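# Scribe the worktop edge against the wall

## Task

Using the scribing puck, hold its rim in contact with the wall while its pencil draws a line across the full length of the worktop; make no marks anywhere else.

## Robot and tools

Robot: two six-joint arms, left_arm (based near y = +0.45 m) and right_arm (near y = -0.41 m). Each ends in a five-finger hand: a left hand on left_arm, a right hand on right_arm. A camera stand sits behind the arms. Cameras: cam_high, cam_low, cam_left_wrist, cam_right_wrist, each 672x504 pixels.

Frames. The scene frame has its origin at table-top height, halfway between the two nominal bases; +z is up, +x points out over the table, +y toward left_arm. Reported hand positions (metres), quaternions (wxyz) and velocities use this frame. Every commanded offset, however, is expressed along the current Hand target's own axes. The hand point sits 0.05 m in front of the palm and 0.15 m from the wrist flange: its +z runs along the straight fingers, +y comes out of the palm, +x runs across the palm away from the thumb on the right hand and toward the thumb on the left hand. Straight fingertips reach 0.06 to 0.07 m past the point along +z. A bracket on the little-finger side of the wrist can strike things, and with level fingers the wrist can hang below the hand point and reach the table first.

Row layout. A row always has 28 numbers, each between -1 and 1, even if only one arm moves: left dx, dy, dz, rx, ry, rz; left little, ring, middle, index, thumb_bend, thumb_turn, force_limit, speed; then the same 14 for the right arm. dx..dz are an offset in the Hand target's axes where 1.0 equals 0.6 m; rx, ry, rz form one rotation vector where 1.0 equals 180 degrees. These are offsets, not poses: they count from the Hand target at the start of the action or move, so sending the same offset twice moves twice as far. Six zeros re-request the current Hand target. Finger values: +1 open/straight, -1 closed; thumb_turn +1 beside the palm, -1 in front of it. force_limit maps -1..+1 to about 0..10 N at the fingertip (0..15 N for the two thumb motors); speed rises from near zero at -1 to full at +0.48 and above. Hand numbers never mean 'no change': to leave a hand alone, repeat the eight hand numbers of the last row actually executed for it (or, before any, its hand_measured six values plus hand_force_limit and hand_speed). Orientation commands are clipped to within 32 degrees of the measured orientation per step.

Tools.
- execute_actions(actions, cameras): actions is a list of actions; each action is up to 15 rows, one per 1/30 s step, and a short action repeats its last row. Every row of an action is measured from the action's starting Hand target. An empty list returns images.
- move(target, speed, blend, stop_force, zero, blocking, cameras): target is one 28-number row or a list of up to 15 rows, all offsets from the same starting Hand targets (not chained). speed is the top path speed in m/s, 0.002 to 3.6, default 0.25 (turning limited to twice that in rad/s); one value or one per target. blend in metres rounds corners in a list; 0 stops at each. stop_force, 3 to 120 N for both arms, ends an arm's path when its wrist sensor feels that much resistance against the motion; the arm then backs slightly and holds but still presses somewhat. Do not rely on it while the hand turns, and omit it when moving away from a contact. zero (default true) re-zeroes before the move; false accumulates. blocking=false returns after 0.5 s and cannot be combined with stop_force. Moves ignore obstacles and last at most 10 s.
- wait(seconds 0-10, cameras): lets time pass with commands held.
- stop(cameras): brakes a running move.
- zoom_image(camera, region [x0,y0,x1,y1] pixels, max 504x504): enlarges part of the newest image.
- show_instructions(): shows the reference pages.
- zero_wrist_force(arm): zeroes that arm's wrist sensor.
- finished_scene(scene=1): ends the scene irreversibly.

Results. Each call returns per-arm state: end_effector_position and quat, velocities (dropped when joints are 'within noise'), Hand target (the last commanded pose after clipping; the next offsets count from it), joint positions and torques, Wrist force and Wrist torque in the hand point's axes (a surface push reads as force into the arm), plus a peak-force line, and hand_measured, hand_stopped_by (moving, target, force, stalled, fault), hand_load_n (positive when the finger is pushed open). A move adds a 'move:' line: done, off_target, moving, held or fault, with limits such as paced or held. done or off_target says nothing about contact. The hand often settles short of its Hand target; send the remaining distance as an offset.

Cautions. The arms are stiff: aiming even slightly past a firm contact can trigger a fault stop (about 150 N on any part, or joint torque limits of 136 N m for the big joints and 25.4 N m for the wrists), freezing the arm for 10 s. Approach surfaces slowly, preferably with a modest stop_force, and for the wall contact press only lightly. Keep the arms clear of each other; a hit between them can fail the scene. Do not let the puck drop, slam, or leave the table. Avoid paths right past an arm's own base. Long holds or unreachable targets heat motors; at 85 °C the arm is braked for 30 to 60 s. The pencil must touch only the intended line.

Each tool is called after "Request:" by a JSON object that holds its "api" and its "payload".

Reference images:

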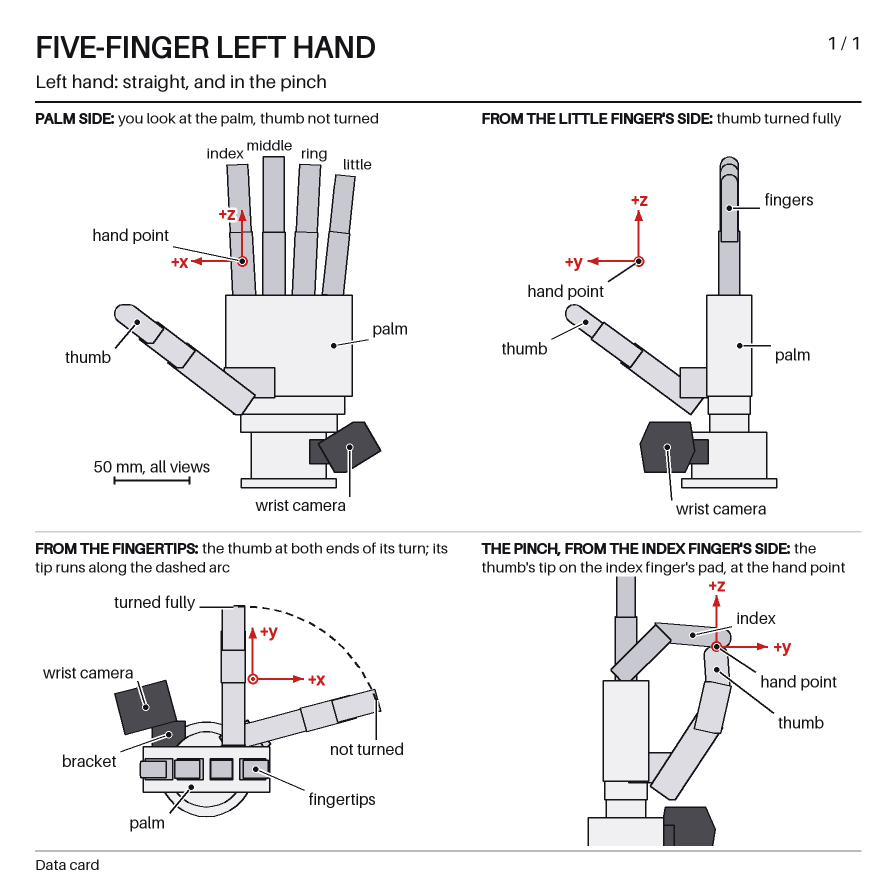

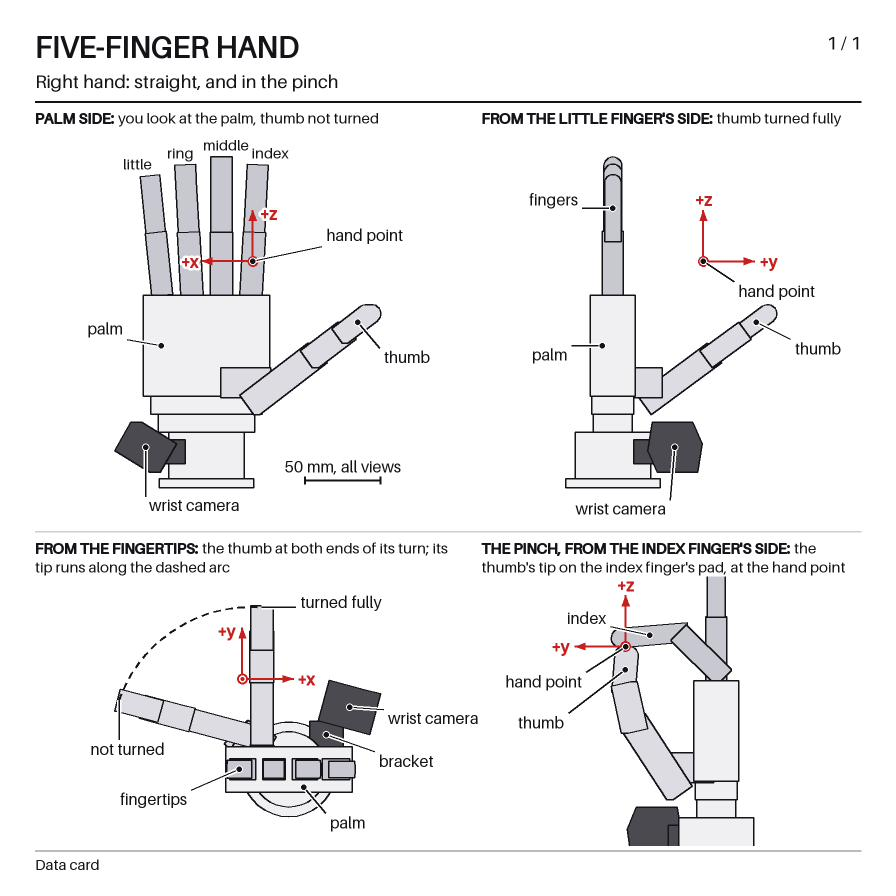

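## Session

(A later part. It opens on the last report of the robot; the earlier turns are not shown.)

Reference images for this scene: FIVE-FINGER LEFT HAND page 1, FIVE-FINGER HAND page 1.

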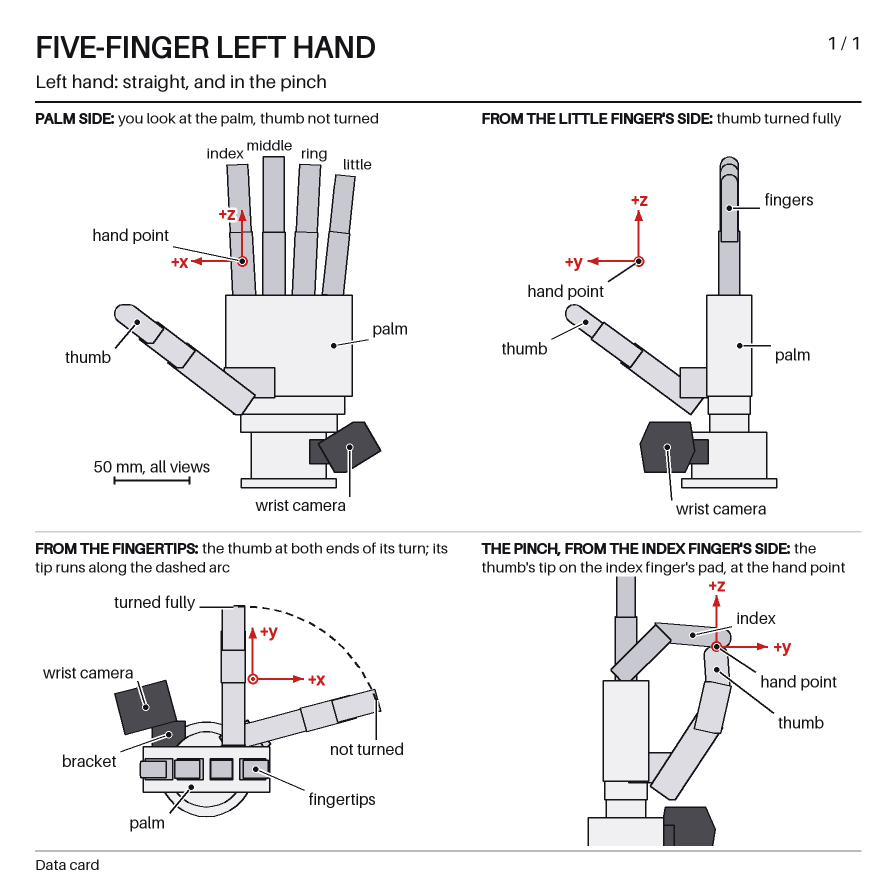

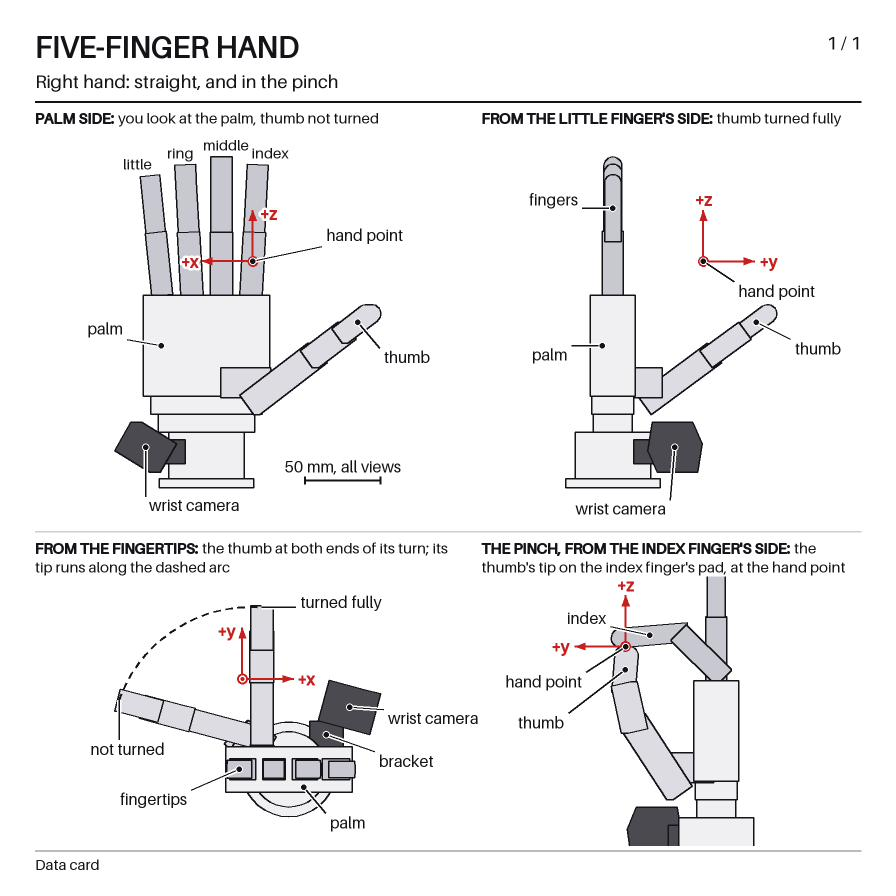

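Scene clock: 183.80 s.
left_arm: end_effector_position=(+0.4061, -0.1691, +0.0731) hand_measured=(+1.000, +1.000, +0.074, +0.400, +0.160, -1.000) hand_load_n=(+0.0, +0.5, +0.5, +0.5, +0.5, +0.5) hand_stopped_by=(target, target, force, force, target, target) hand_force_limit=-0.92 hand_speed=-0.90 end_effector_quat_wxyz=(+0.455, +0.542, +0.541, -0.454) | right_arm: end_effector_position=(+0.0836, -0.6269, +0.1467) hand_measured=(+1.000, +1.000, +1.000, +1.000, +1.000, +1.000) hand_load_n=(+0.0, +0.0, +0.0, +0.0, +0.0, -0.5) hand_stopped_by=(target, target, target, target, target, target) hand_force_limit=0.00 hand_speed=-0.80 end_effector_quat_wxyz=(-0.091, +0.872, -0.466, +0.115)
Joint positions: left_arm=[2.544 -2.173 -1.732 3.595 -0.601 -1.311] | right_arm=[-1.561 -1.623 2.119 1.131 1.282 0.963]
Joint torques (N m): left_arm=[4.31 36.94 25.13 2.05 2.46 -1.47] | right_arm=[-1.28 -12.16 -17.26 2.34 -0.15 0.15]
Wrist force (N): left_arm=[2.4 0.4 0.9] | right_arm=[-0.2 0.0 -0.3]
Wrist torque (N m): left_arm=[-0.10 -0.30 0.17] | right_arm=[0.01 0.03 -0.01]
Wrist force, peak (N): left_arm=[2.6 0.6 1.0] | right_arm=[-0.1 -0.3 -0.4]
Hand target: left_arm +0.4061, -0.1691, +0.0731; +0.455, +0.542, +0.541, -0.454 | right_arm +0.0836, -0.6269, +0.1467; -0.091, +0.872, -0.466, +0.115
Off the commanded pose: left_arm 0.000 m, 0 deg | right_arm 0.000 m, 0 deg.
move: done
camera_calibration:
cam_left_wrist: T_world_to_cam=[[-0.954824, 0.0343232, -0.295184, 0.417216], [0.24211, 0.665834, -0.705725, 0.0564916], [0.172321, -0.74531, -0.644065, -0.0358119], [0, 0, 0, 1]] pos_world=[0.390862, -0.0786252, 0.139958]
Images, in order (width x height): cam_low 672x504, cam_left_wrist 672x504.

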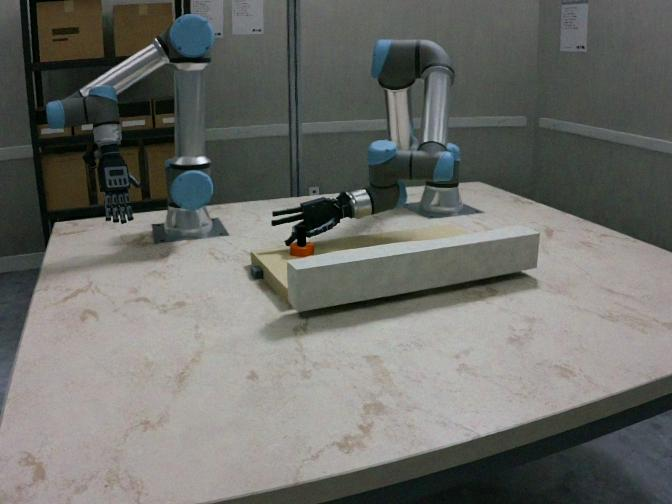

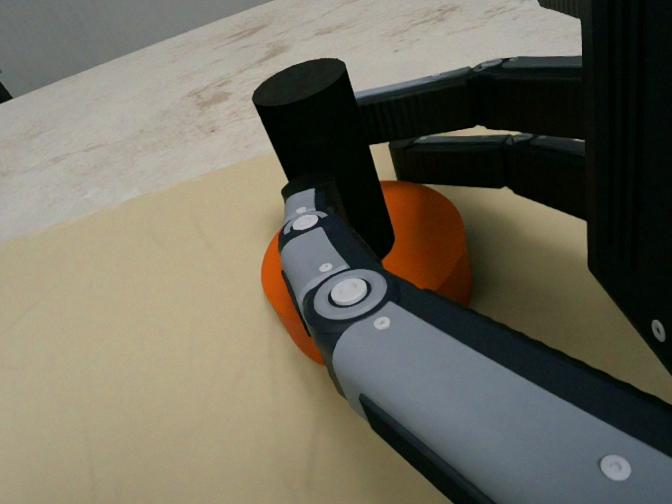

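Request:
{"api": "move", "payload": {"target": [0, 0, 0, 0, 0, 0, 1, 1, 0.074, -0.32, 0.16, -1, -0.84, -0.9, 0, 0, 0, 0, 0, 0, 1, 1, 1, 1, 1, 1, 0, -0.8], "cameras": ["cam_low", "cam_left_wrist"]}}

Request:
{"api": "zoom_image", "payload": {"camera": "cam_low", "region": [260, 200, 360, 280]}}

Scene clock: 186.67 s.
left_arm: end_effector_position=(+0.4061, -0.1691, +0.0731) hand_measured=(+1.000, +1.000, +0.074, +0.392, +0.160, -1.000) hand_load_n=(+0.0, -0.5, +0.0, +1.0, +1.0, +0.5) hand_stopped_by=(target, target, target, force, target, target) hand_force_limit=-0.84 hand_speed=-0.90 end_effector_quat_wxyz=(+0.455, +0.542, +0.541, -0.454) | right_arm: end_effector_position=(+0.0836, -0.6269, +0.1467) hand_measured=(+1.000, +1.000, +1.000, +1.000, +1.000, +1.000) hand_load_n=(+0.0, +0.0, +0.0, +0.0, +0.0, +0.0) hand_stopped_by=(target, target, target, target, target, target) hand_force_limit=0.00 hand_speed=-0.80 end_effector_quat_wxyz=(-0.091, +0.872, -0.466, +0.115)
Joint positions: left_arm=[2.544 -2.173 -1.732 3.595 -0.601 -1.311] | right_arm=[-1.561 -1.623 2.119 1.131 1.282 0.963]
Joint torques (N m): left_arm=[4.96 39.06 23.69 2.17 2.38 -1.09] | right_arm=[-2.47 -11.59 -15.82 2.28 -0.2 0.13]
Wrist force (N): left_arm=[2.5 0.1 0.8] | right_arm=[0.0 0.0 -0.3]
Wrist torque (N m): left_arm=[-0.14 -0.32 0.19] | right_arm=[0.02 0.01 0.00]
Wrist force, peak (N): left_arm=[2.7 0.3 0.7] | right_arm=[-0.2 0.1 -0.3]
Hand target: left_arm +0.4061, -0.1691, +0.0731; +0.455, +0.542, +0.541, -0.454 | right_arm +0.0836, -0.6269, +0.1467; -0.091, +0.872, -0.466, +0.115
Off the commanded pose: left_arm 0.000 m, 0 deg | right_arm 0.000 m, 0 deg.
move: done
camera_calibration:
cam_left_wrist: T_world_to_cam=[[-0.954823, 0.0343259, -0.295186, 0.417217], [0.242113, 0.665834, -0.705724, 0.0564899], [0.172321, -0.74531, -0.644065, -0.0358119], [0, 0, 0, 1]] pos_world=[0.390862, -0.0786252, 0.139958]
Images, in order (width x height): cam_low 672x504, cam_left_wrist 672x504.

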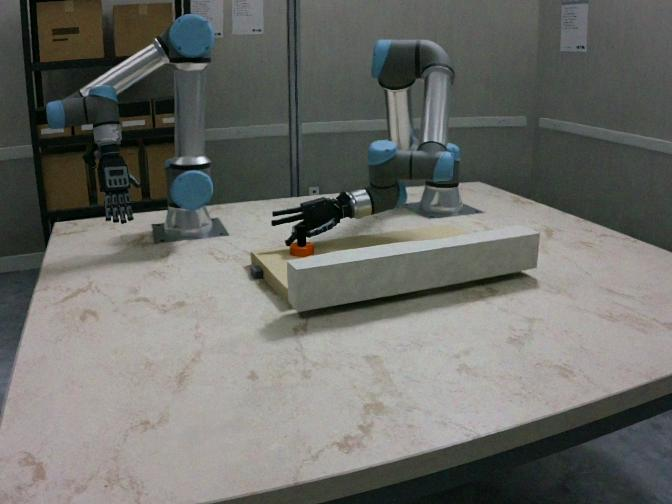

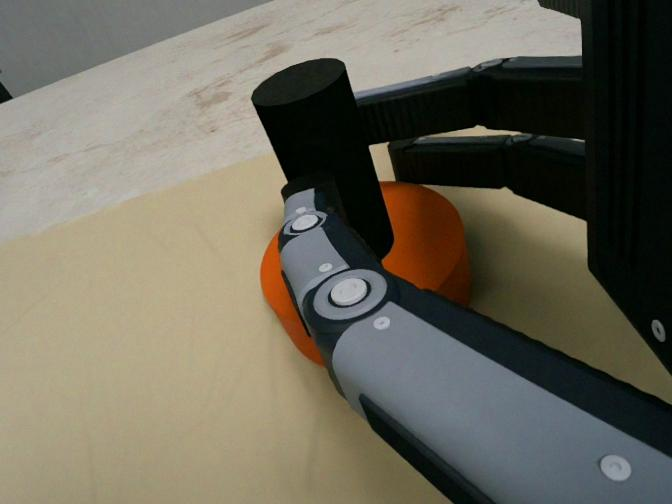

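Scaled by 5.040.

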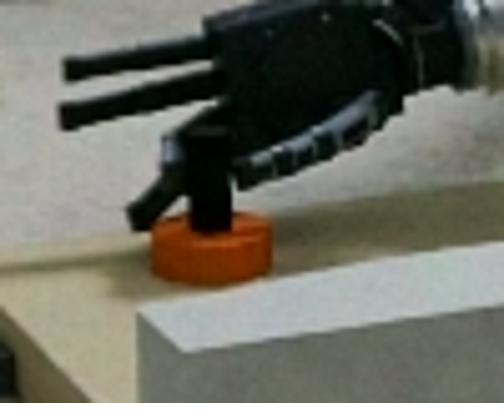

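Request:
{"api": "move", "payload": {"target": [0, 0, 0, 0, 0, 0, 1, 1, 0.074, -0.34, 0.16, -1, -0.7, -0.9, 0, 0, 0, 0, 0, 0, 1, 1, 1, 1, 1, 1, 0, -0.8], "cameras": ["cam_low", "cam_left_wrist"]}}

Request:
{"api": "zoom_image", "payload": {"camera": "cam_low", "region": [260, 200, 360, 280]}}

Scene clock: 189.53 s.
left_arm: end_effector_position=(+0.4061, -0.1691, +0.0731) hand_measured=(+1.000, +1.000, +0.074, +0.384, +0.160, -1.000) hand_load_n=(+0.0, +0.0, +0.0, +1.0, +1.0, +0.5) hand_stopped_by=(target, target, target, force, target, target) hand_force_limit=-0.70 hand_speed=-0.90 end_effector_quat_wxyz=(+0.455, +0.542, +0.541, -0.454) | right_arm: end_effector_position=(+0.0836, -0.6269, +0.1467) hand_measured=(+1.000, +1.000, +1.000, +1.000, +1.000, +1.000) hand_load_n=(+0.0, +0.0, +0.0, +0.0, +0.0, +0.0) hand_stopped_by=(target, target, target, target, target, target) hand_force_limit=0.00 hand_speed=-0.80 end_effector_quat_wxyz=(-0.091, +0.872, -0.466, +0.115)
Joint positions: left_arm=[2.544 -2.173 -1.732 3.595 -0.601 -1.311] | right_arm=[-1.561 -1.623 2.119 1.131 1.282 0.963]
Joint torques (N m): left_arm=[4.63 41.13 22.49 2.1 2.21 -0.7] | right_arm=[-2.61 -11.89 -15.97 2.36 -0.19 0.18]
Wrist force (N): left_arm=[2.6 0.3 0.8] | right_arm=[-0.2 0.1 -0.2]
Wrist torque (N m): left_arm=[-0.09 -0.30 0.16] | right_arm=[0.02 0.04 -0.01]
Wrist force, peak (N): left_arm=[2.9 0.3 0.7] | right_arm=[-0.2 0.3 -0.3]
Hand target: left_arm +0.4061, -0.1691, +0.0731; +0.455, +0.542, +0.541, -0.454 | right_arm +0.0836, -0.6269, +0.1467; -0.091, +0.872, -0.466, +0.115
Off the commanded pose: left_arm 0.000 m, 0 deg | right_arm 0.000 m, 0 deg.
move: done
camera_calibration:
cam_left_wrist: T_world_to_cam=[[-0.954823, 0.0343259, -0.295186, 0.417217], [0.242113, 0.665834, -0.705724, 0.0564899], [0.172321, -0.74531, -0.644065, -0.0358119], [0, 0, 0, 1]] pos_world=[0.390862, -0.0786252, 0.139958]
Images, in order (width x height): cam_low 672x504, cam_left_wrist 672x504.

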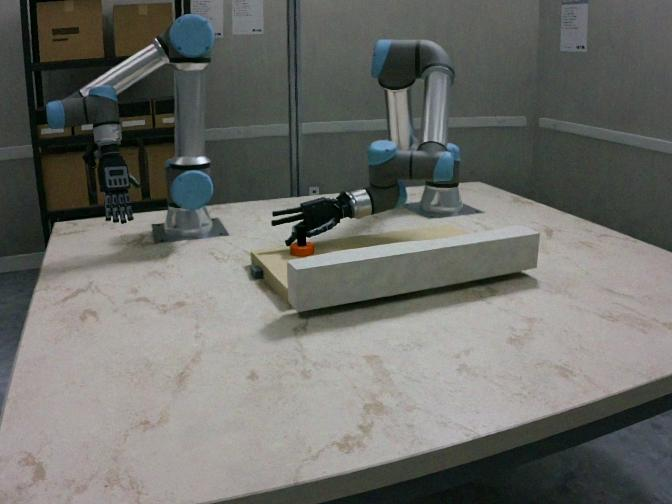

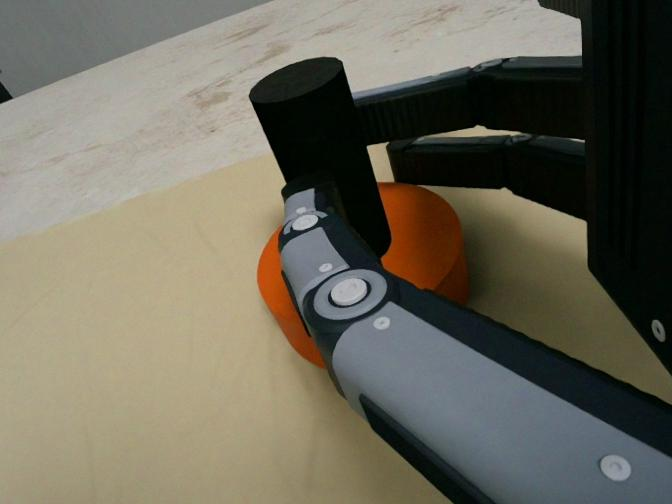

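Scaled by 5.040.

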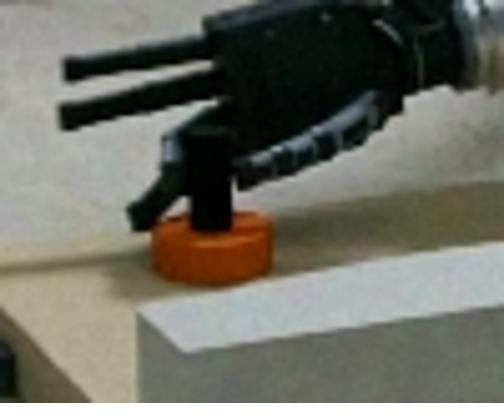

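Request:
{"api": "move", "payload": {"target": [[0, 0, 0, 0, 0, 0, 1, 1, 0.35, 0.65, 0.2, -1, -0.7, -0.5, 0, 0, 0, 0, 0, 0, 1, 1, 1, 1, 1, 1, 0, -0.8], [-0.0148, 0, -0.0026, 0, 0, 0, 1, 1, 0.35, 0.65, 0.2, -1, -0.7, -0.5, 0, 0, 0, 0, 0, 0, 1, 1, 1, 1, 1, 1, 0, -0.8], [-0.0148, 0, -0.0026, 0, 0, 0, 1, 1, 0.35, 0.38, 0.2, -1, -0.6, -0.7, 0, 0, 0, 0, 0, 0, 1, 1, 1, 1, 1, 1, 0, -0.8]], "speed": 0.05, "cameras": ["cam_low", "cam_left_wrist"]}}

Request:
{"api": "zoom_image", "payload": {"camera": "cam_low", "region": [260, 200, 360, 280]}}

Request:
{"api": "zoom_image", "payload": {"camera": "cam_left_wrist", "region": [220, 40, 520, 300]}}

Scene clock: 206.00 s.
left_arm: end_effector_position=(+0.4061, -0.1691, +0.0821) hand_measured=(+1.000, +1.000, +0.350, +0.380, +0.200, -1.000) hand_load_n=(+0.0, +0.0, +0.0, +0.0, +0.0, +0.0) hand_stopped_by=(target, target, target, target, target, target) hand_force_limit=-0.60 hand_speed=-0.70 end_effector_quat_wxyz=(+0.455, +0.542, +0.541, -0.454) | right_arm: end_effector_position=(+0.0836, -0.6269, +0.1467) hand_measured=(+1.000, +1.000, +1.000, +1.000, +1.000, +1.000) hand_load_n=(+0.0, +0.0, +0.0, +0.0, +0.0, +0.0) hand_stopped_by=(target, target, target, target, target, target) hand_force_limit=0.00 hand_speed=-0.80 end_effector_quat_wxyz=(-0.091, +0.872, -0.466, +0.115)
Joint positions: left_arm=[2.544 -2.159 -1.727 3.576 -0.601 -1.311] | right_arm=[-1.561 -1.623 2.119 1.131 1.282 0.963]
Joint torques (N m): left_arm=[-0.11 48.13 27.06 -1.8 0.47 2.22] | right_arm=[-2.8 -12.3 -16.29 2.04 -0.26 0.06]
Wrist force (N): left_arm=[2.3 0.1 0.9] | right_arm=[-0.2 0.0 -0.2]
Wrist torque (N m): left_arm=[-0.12 -0.31 0.18] | right_arm=[0.01 0.03 -0.01]
Wrist force, peak (N): left_arm=[3.0 0.3 0.9] | right_arm=[-0.3 -0.2 -0.3]
Hand target: left_arm +0.4061, -0.1691, +0.0821; +0.455, +0.542, +0.541, -0.454 | right_arm +0.0836, -0.6269, +0.1467; -0.091, +0.872, -0.466, +0.115
Off the commanded pose: left_arm 0.000 m, 0 deg | right_arm 0.000 m, 0 deg.
move: done
camera_calibration:
cam_left_wrist: T_world_to_cam=[[-0.954823, 0.0343259, -0.295186, 0.41987], [0.242113, 0.665834, -0.705724, 0.0627748], [0.172321, -0.74531, -0.644065, -0.0299408], [0, 0, 0, 1]] pos_world=[0.390862, -0.0785252, 0.148958]
Images, in order (width x height): cam_low 672x504, cam_left_wrist 672x504.

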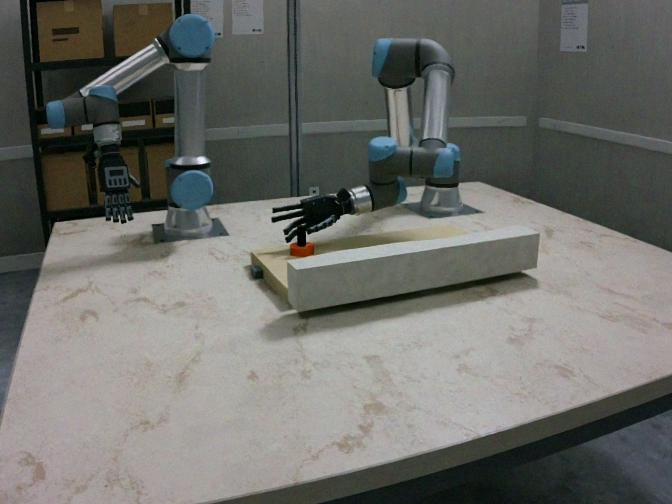

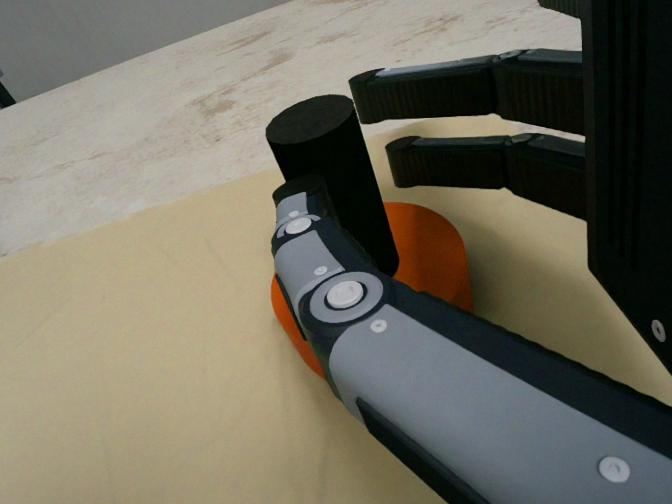

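Scaled by 5.040.

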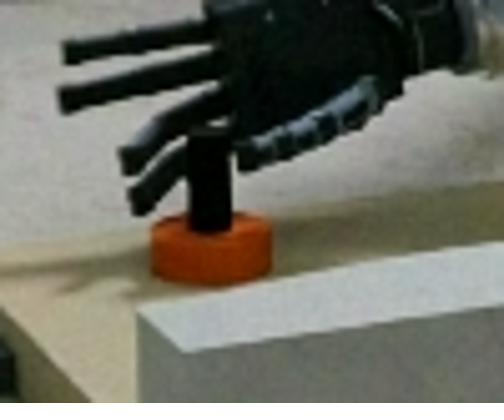

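Scaled by 1.680.

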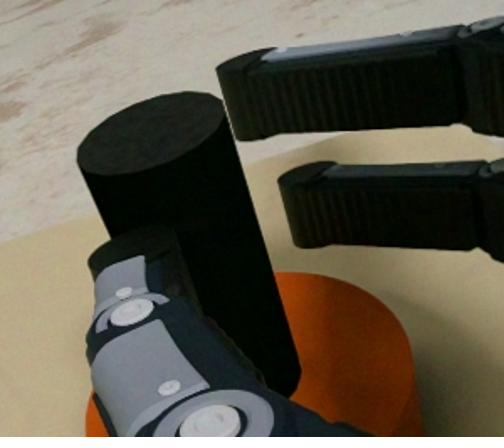

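Request:
{"api": "move", "payload": {"target": [[0.0066, 0, 0.0012, 0, -0.0333, 0, 1, 1, 0.35, 0.38, 0.2, -0.75, -0.7, -0.6, 0, 0, 0, 0, 0, 0, 1, 1, 1, 1, 1, 1, 0, -0.8], [0.0066, 0, 0.0012, 0, -0.0333, 0, 1, 1, 0.18, 0.22, 0.2, -0.75, -0.72, -0.8, 0, 0, 0, 0, 0, 0, 1, 1, 1, 1, 1, 1, 0, -0.8]], "speed": 0.05, "cameras": ["cam_low", "cam_left_wrist"]}}

Request:
{"api": "zoom_image", "payload": {"camera": "cam_low", "region": [260, 200, 360, 280]}}

Request:
{"api": "zoom_image", "payload": {"camera": "cam_left_wrist", "region": [220, 40, 520, 300]}}

Scene clock: 224.83 s.
left_arm: end_effector_position=(+0.4061, -0.1691, +0.0781) hand_measured=(+1.000, +1.000, +0.180, +0.220, +0.200, -0.750) hand_load_n=(+0.0, +0.0, +0.0, +0.0, +0.0, +0.0) hand_stopped_by=(target, target, target, target, target, target) hand_force_limit=-0.72 hand_speed=-0.80 end_effector_quat_wxyz=(+0.483, +0.517, +0.517, -0.482) | right_arm: end_effector_position=(+0.0836, -0.6269, +0.1467) hand_measured=(+1.000, +1.000, +1.000, +1.000, +1.000, +1.000) hand_load_n=(+0.0, +0.0, +0.0, +0.0, +0.0, +0.0) hand_stopped_by=(target, target, target, target, target, target) hand_force_limit=0.00 hand_speed=-0.80 end_effector_quat_wxyz=(-0.091, +0.872, -0.466, +0.115)
Joint positions: left_arm=[2.554 -2.164 -1.81 3.847 -0.571 -1.462] | right_arm=[-1.561 -1.623 2.119 1.131 1.282 0.963]
Joint torques (N m): left_arm=[6.28 31.12 0.83 2.61 1.41 -2.13] | right_arm=[-2.66 -13.71 -15.59 2.28 -0.18 0.38]
Wrist force (N): left_arm=[2.1 0.7 0.5] | right_arm=[0.2 0.2 0.0]
Wrist torque (N m): left_arm=[-0.06 -0.26 0.18] | right_arm=[0.02 -0.02 0.01]
Wrist force, peak (N): left_arm=[2.6 -0.1 0.8] | right_arm=[-0.2 -0.1 -0.3]
Hand target: left_arm +0.4061, -0.1691, +0.0781; +0.483, +0.517, +0.517, -0.482 | right_arm +0.0836, -0.6269, +0.1467; -0.091, +0.872, -0.466, +0.115
Off the commanded pose: left_arm 0.000 m, 0 deg | right_arm 0.000 m, 0 deg.
move: done
camera_calibration:
cam_left_wrist: T_world_to_cam=[[-0.954793, 0.00352314, -0.297251, 0.413625], [0.242305, 0.588507, -0.771328, 0.0519666], [0.172217, -0.808484, -0.562756, -0.0495224], [0, 0, 0, 1]] pos_world=[0.390863, -0.0720781, 0.135165]
Images, in order (width x height): cam_low 672x504, cam_left_wrist 672x504.

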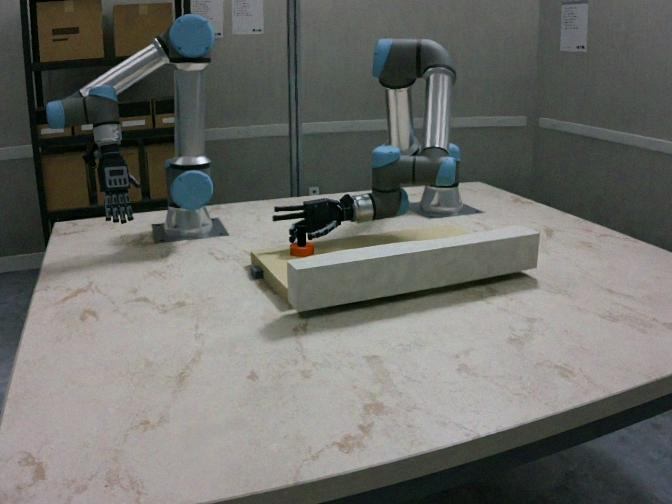

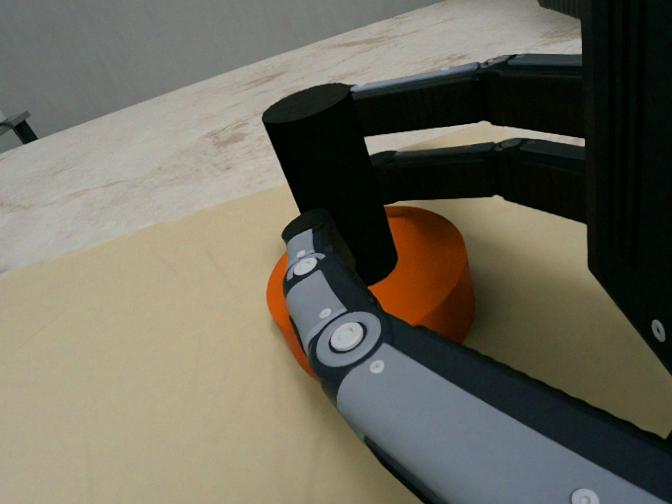

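Scaled by 5.040.

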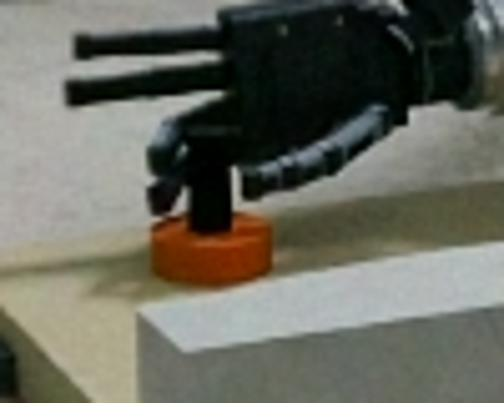

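Scaled by 1.680.

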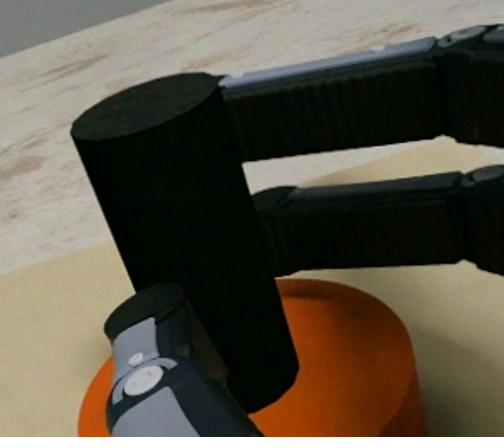

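Request:
{"api": "move", "payload": {"target": [[0.0063, 0, 0.0047, 0, 0, 0, 1, 1, 0.18, 0.22, 0.2, -0.75, -0.72, -0.8, 0, 0, 0, 0, 0, 0, 1, 1, 1, 1, 1, 1, 0, -0.8], [0.0063, 0, 0.0047, 0, 0, 0, 1, 1, -0.3, -0.3, 0.12, -0.75, -0.78, -0.9, 0, 0, 0, 0, 0, 0, 1, 1, 1, 1, 1, 1, 0, -0.8]], "speed": 0.05, "cameras": ["cam_low", "cam_left_wrist"]}}

Request:
{"api": "zoom_image", "payload": {"camera": "cam_low", "region": [260, 200, 360, 280]}}

Request:
{"api": "zoom_image", "payload": {"camera": "cam_left_wrist", "region": [220, 40, 520, 300]}}

Scene clock: 233.90 s.
left_arm: end_effector_position=(+0.4061, -0.1716, +0.0741) hand_measured=(+1.000, +1.000, +0.052, +0.072, +0.134, -0.750) hand_load_n=(+0.0, +0.0, +2.5, +3.0, +3.0, +0.0) hand_stopped_by=(target, target, force, force, force, target) hand_force_limit=-0.78 hand_speed=-0.90 end_effector_quat_wxyz=(+0.483, +0.517, +0.517, -0.482) | right_arm: end_effector_position=(+0.0836, -0.6269, +0.1467) hand_measured=(+1.000, +1.000, +1.000, +1.000, +1.000, +1.000) hand_load_n=(+0.0, +0.0, +0.0, +0.0, +0.0, +0.0) hand_stopped_by=(target, target, target, target, target, target) hand_force_limit=0.00 hand_speed=-0.80 end_effector_quat_wxyz=(-0.091, +0.872, -0.466, +0.115)
Joint positions: left_arm=[2.55 -2.174 -1.806 3.853 -0.575 -1.463] | right_arm=[-1.561 -1.623 2.119 1.131 1.282 0.963]
Joint torques (N m): left_arm=[-5.65 32.28 26.53 2.68 -2.05 -2.07] | right_arm=[-3.54 -12.83 -16.34 2.26 -0.2 0.31]
Wrist force (N): left_arm=[2.0 0.7 0.6] | right_arm=[0.0 0.2 0.1]
Wrist torque (N m): left_arm=[-0.08 -0.26 0.16] | right_arm=[0.02 0.00 0.01]
Wrist force, peak (N): left_arm=[2.8 0.6 0.7] | right_arm=[0.1 0.3 0.0]
Hand target: left_arm +0.4061, -0.1716, +0.0741; +0.483, +0.517, +0.517, -0.482 | right_arm +0.0836, -0.6269, +0.1467; -0.091, +0.872, -0.466, +0.115
Off the commanded pose: left_arm 0.000 m, 0 deg | right_arm 0.000 m, 0 deg.
move: done
camera_calibration:
cam_left_wrist: T_world_to_cam=[[-0.954793, 0.00352314, -0.297251, 0.412445], [0.242305, 0.588507, -0.771328, 0.0504114], [0.172217, -0.808484, -0.562756, -0.0538755], [0, 0, 0, 1]] pos_world=[0.390863, -0.0746781, 0.131165]
Images, in order (width x height): cam_low 672x504, cam_left_wrist 672x504.

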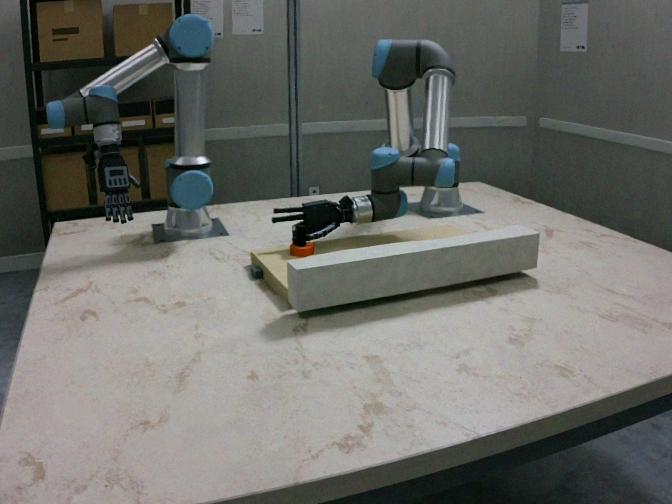

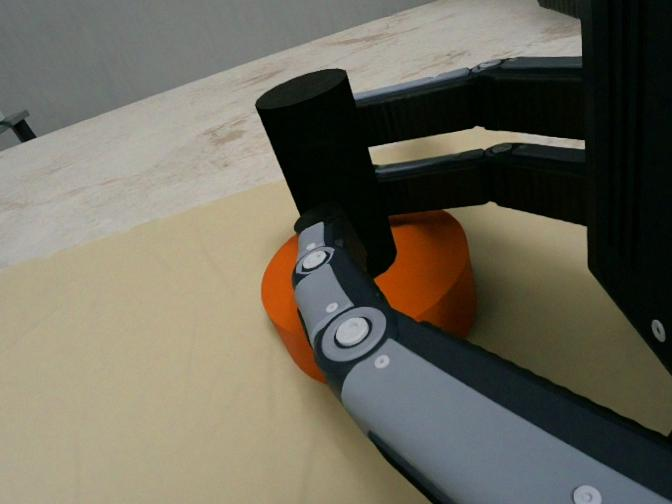

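Scaled by 5.040.

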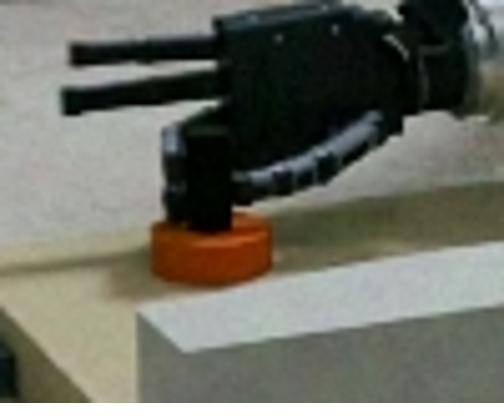

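Scaled by 1.680.

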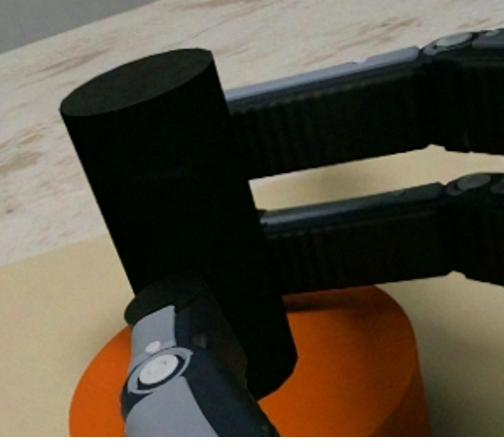

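Request:
{"api": "move", "payload": {"target": [[0, 0, 0, 0, 0, 0, 1, 1, -0.4, -0.4, -0.2, -0.75, 0.2, -0.9, 0, 0, 0, 0, 0, 0, 1, 1, 1, 1, 1, 1, 0, -0.8], [-0.0499, 0, -0.0035, 0, 0, 0, 1, 1, -0.4, -0.4, -0.2, -0.75, 0.2, -0.9, 0, 0, 0, 0, 0, 0, 1, 1, 1, 1, 1, 1, 0, -0.8]], "speed": 0.08, "cameras": ["cam_high", "cam_low", "cam_left_wrist"]}}

Request:
{"api": "zoom_image", "payload": {"camera": "cam_low", "region": [260, 190, 360, 270]}}

Request:
{"api": "zoom_image", "payload": {"camera": "cam_high", "region": [250, 260, 330, 340]}}

Request:
{"api": "zoom_image", "payload": {"camera": "cam_high", "region": [325, 260, 405, 340]}}

Request:
{"api": "zoom_image", "payload": {"camera": "cam_high", "region": [200, 190, 280, 270]}}

Scene clock: 242.53 s.
left_arm: end_effector_position=(+0.4060, -0.1716, +0.1040) hand_measured=(+1.000, +1.000, +0.036, +0.056, +0.130, -0.750) hand_load_n=(+0.0, +0.0, +9.0, +8.0, +9.0, -0.5) hand_stopped_by=(target, target, force, force, force, target) hand_force_limit=0.20 hand_speed=-0.90 end_effector_quat_wxyz=(+0.483, +0.517, +0.517, -0.482) | right_arm: end_effector_position=(+0.0836, -0.6269, +0.1467) hand_measured=(+1.000, +1.000, +1.000, +1.000, +1.000, +1.000) hand_load_n=(+0.0, +0.0, +0.0, +0.0, +0.0, +0.0) hand_stopped_by=(target, target, target, target, target, target) hand_force_limit=0.00 hand_speed=-0.80 end_effector_quat_wxyz=(-0.091, +0.872, -0.466, +0.115)
Joint positions: left_arm=[2.55 -2.122 -1.792 3.788 -0.575 -1.463] | right_arm=[-1.561 -1.623 2.119 1.131 1.282 0.963]
Joint torques (N m): left_arm=[5.53 48.01 26.57 -1.22 1.45 2.29] | right_arm=[-1.88 -11.93 -14.87 2.09 -0.3 0.13]
Wrist force (N): left_arm=[2.9 0.6 0.6] | right_arm=[0.1 -0.2 0.0]
Wrist torque (N m): left_arm=[-0.08 -0.28 0.06] | right_arm=[-0.03 -0.01 0.00]
Wrist force, peak (N): left_arm=[3.3 0.5 0.5] | right_arm=[-0.2 0.0 -0.4]
Hand target: left_arm +0.4060, -0.1716, +0.1041; +0.483, +0.517, +0.517, -0.482 | right_arm +0.0836, -0.6269, +0.1467; -0.091, +0.872, -0.466, +0.115
Off the commanded pose: left_arm 0.000 m, 0 deg | right_arm 0.000 m, 0 deg.
move: done
camera_calibration:
cam_left_wrist: T_world_to_cam=[[-0.954816, 0.00346697, -0.297177, 0.42123], [0.242214, 0.588508, -0.771356, 0.073539], [0.172217, -0.808484, -0.562757, -0.0370318], [0, 0, 0, 1]] pos_world=[0.390763, -0.0746783, 0.161065]
Images, in order (width x height): cam_high 672x504, cam_low 672x504, cam_left_wrist 672x504.

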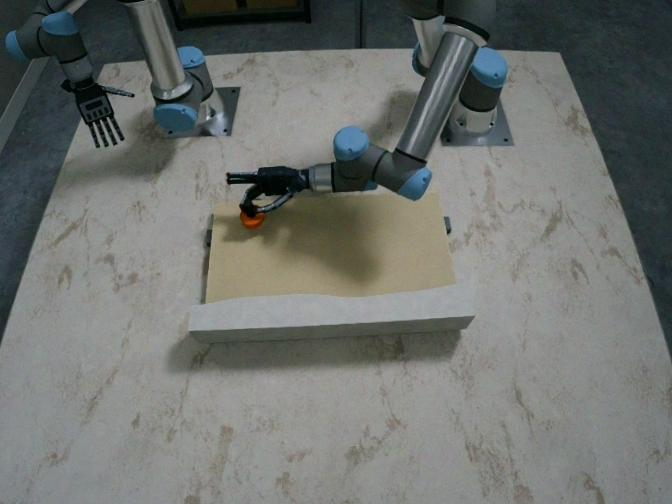

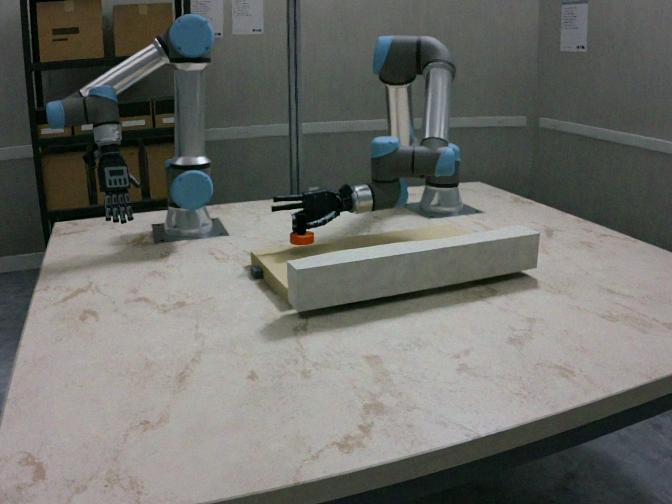

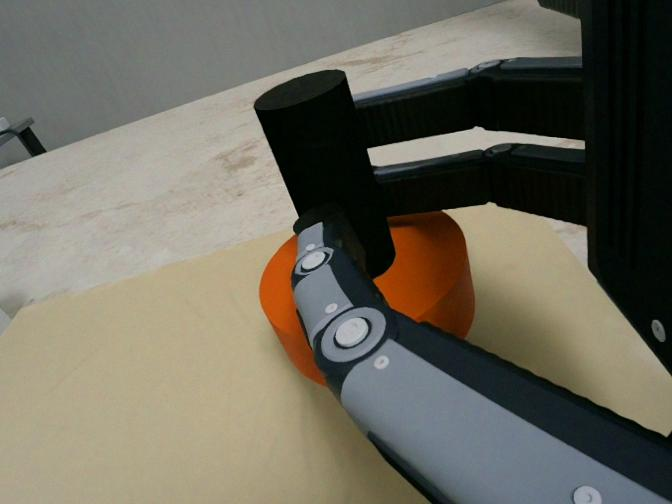

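Scaled by 5.040.

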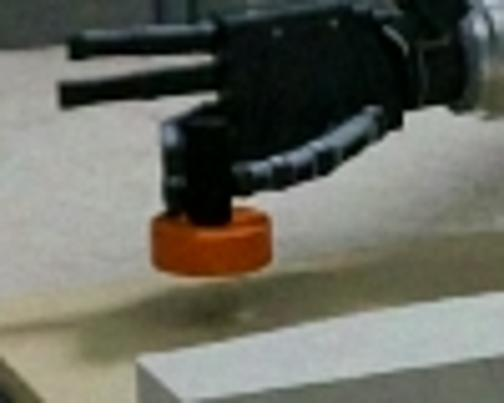

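Scaled by 6.300.

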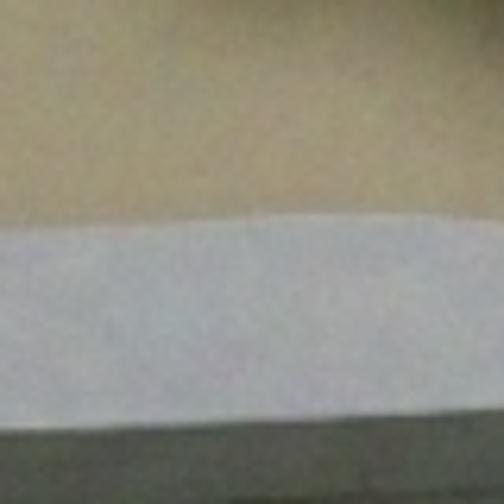

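Scaled by 6.300.

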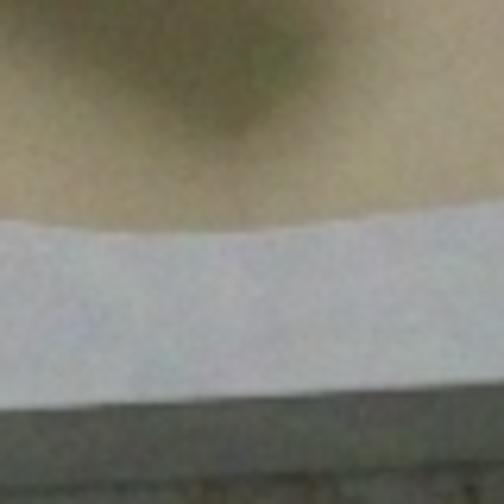

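Scaled by 6.300.

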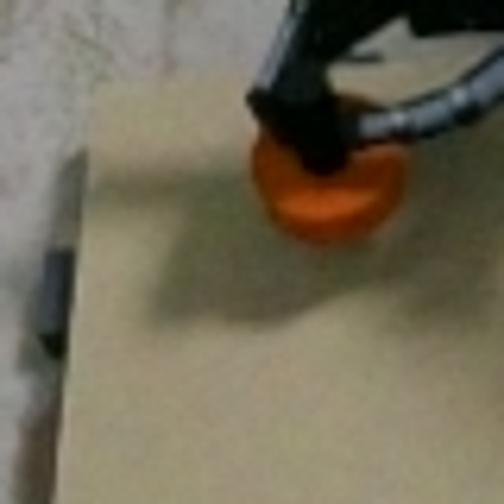

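Request:
{"api": "move", "payload": {"target": [-0.0131, 0.3067, 0.1879, 0, 0, 0, 1, 1, -0.4, -0.4, -0.2, -0.75, 0.2, -0.9, 0, 0, 0, 0, 0, 0, 1, 1, 1, 1, 1, 1, 0, -0.8], "speed": 0.15, "cameras": ["cam_high", "cam_low", "cam_left_wrist"]}}

Request:
{"api": "zoom_image", "payload": {"camera": "cam_high", "region": [180, 250, 280, 330]}}

Request:
{"api": "zoom_image", "payload": {"camera": "cam_low", "region": [220, 200, 360, 312]}}

Scene clock: 277.50 s.
left_arm: end_effector_position=(+0.5901, -0.2845, +0.1046) hand_measured=(+1.000, +1.000, +0.036, +0.056, +0.130, -0.750) hand_load_n=(+0.0, +0.0, +8.5, +8.0, +9.0, -0.5) hand_stopped_by=(target, target, force, force, force, target) hand_force_limit=0.20 hand_speed=-0.90 end_effector_quat_wxyz=(+0.483, +0.517, +0.517, -0.482) | right_arm: end_effector_position=(+0.0836, -0.6269, +0.1467) hand_measured=(+1.000, +1.000, +1.000, +1.000, +1.000, +1.000) hand_load_n=(+0.0, +0.0, +0.0, +0.0, +0.0, +0.0) hand_stopped_by=(target, target, target, target, target, target) hand_force_limit=0.00 hand_speed=-0.80 end_effector_quat_wxyz=(-0.091, +0.872, -0.466, +0.115)
Joint positions: left_arm=[2.556 -2.557 -0.965 3.395 -0.569 -1.461] | right_arm=[-1.561 -1.623 2.119 1.131 1.282 0.963]
Joint torques (N m): left_arm=[-5.35 51.38 31.77 -1.17 2.13 2.22] | right_arm=[-1.41 -11.58 -14.88 2.26 -0.19 0.11]
Wrist force (N): left_arm=[2.9 0.2 0.6] | right_arm=[-0.1 -0.1 0.0]
Wrist torque (N m): left_arm=[-0.10 -0.27 0.06] | right_arm=[-0.02 0.01 -0.01]
Wrist force, peak (N): left_arm=[3.2 0.5 0.7] | right_arm=[-0.3 -0.1 -0.3]
Hand target: left_arm +0.5901, -0.2845, +0.1046; +0.483, +0.517, +0.517, -0.482 | right_arm +0.0836, -0.6269, +0.1467; -0.091, +0.872, -0.466, +0.115
Off the commanded pose: left_arm 0.000 m, 0 deg | right_arm 0.000 m, 0 deg.
move: done
camera_calibration:
cam_left_wrist: T_world_to_cam=[[-0.954818, 0.00342477, -0.297171, 0.597543], [0.242209, 0.588398, -0.771442, 0.0957133], [0.172213, -0.808564, -0.562643, -0.159684], [0, 0, 0, 1]] pos_world=[0.574862, -0.187479, 0.161565]
Images, in order (width x height): cam_high 672x504, cam_low 672x504, cam_left_wrist 672x504.

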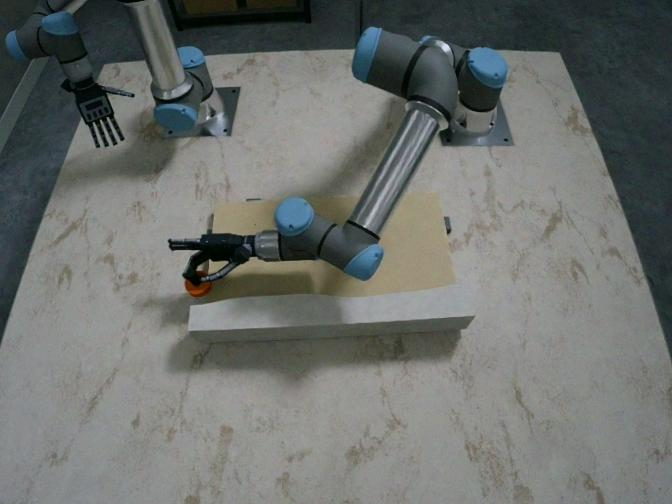

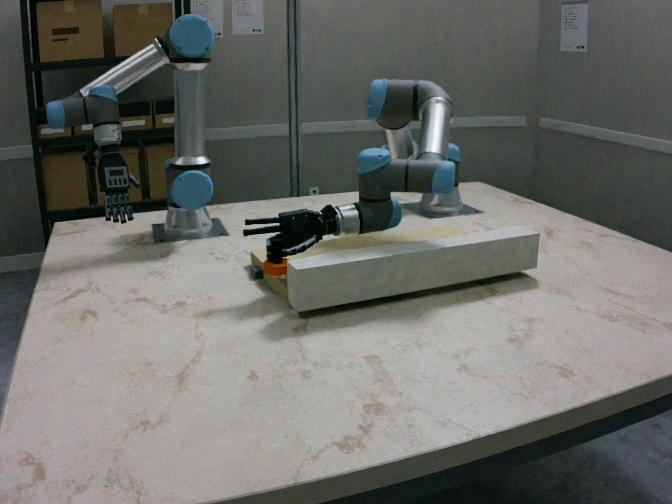

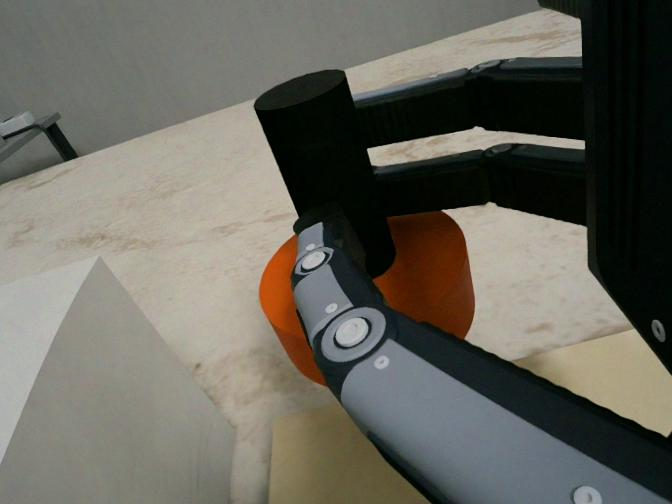

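Scaled by 5.040.

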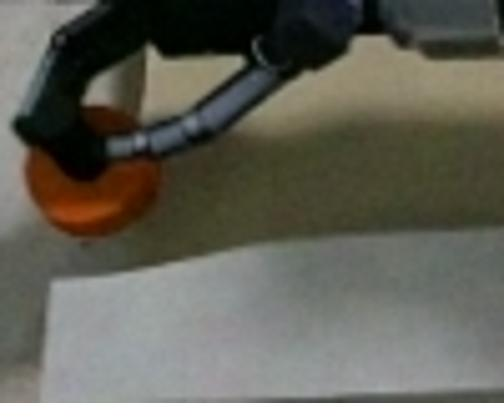

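Scaled by 3.600.

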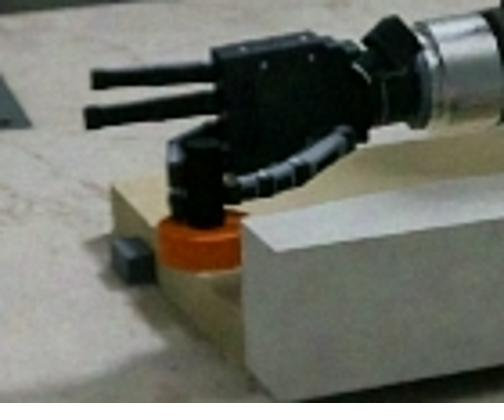

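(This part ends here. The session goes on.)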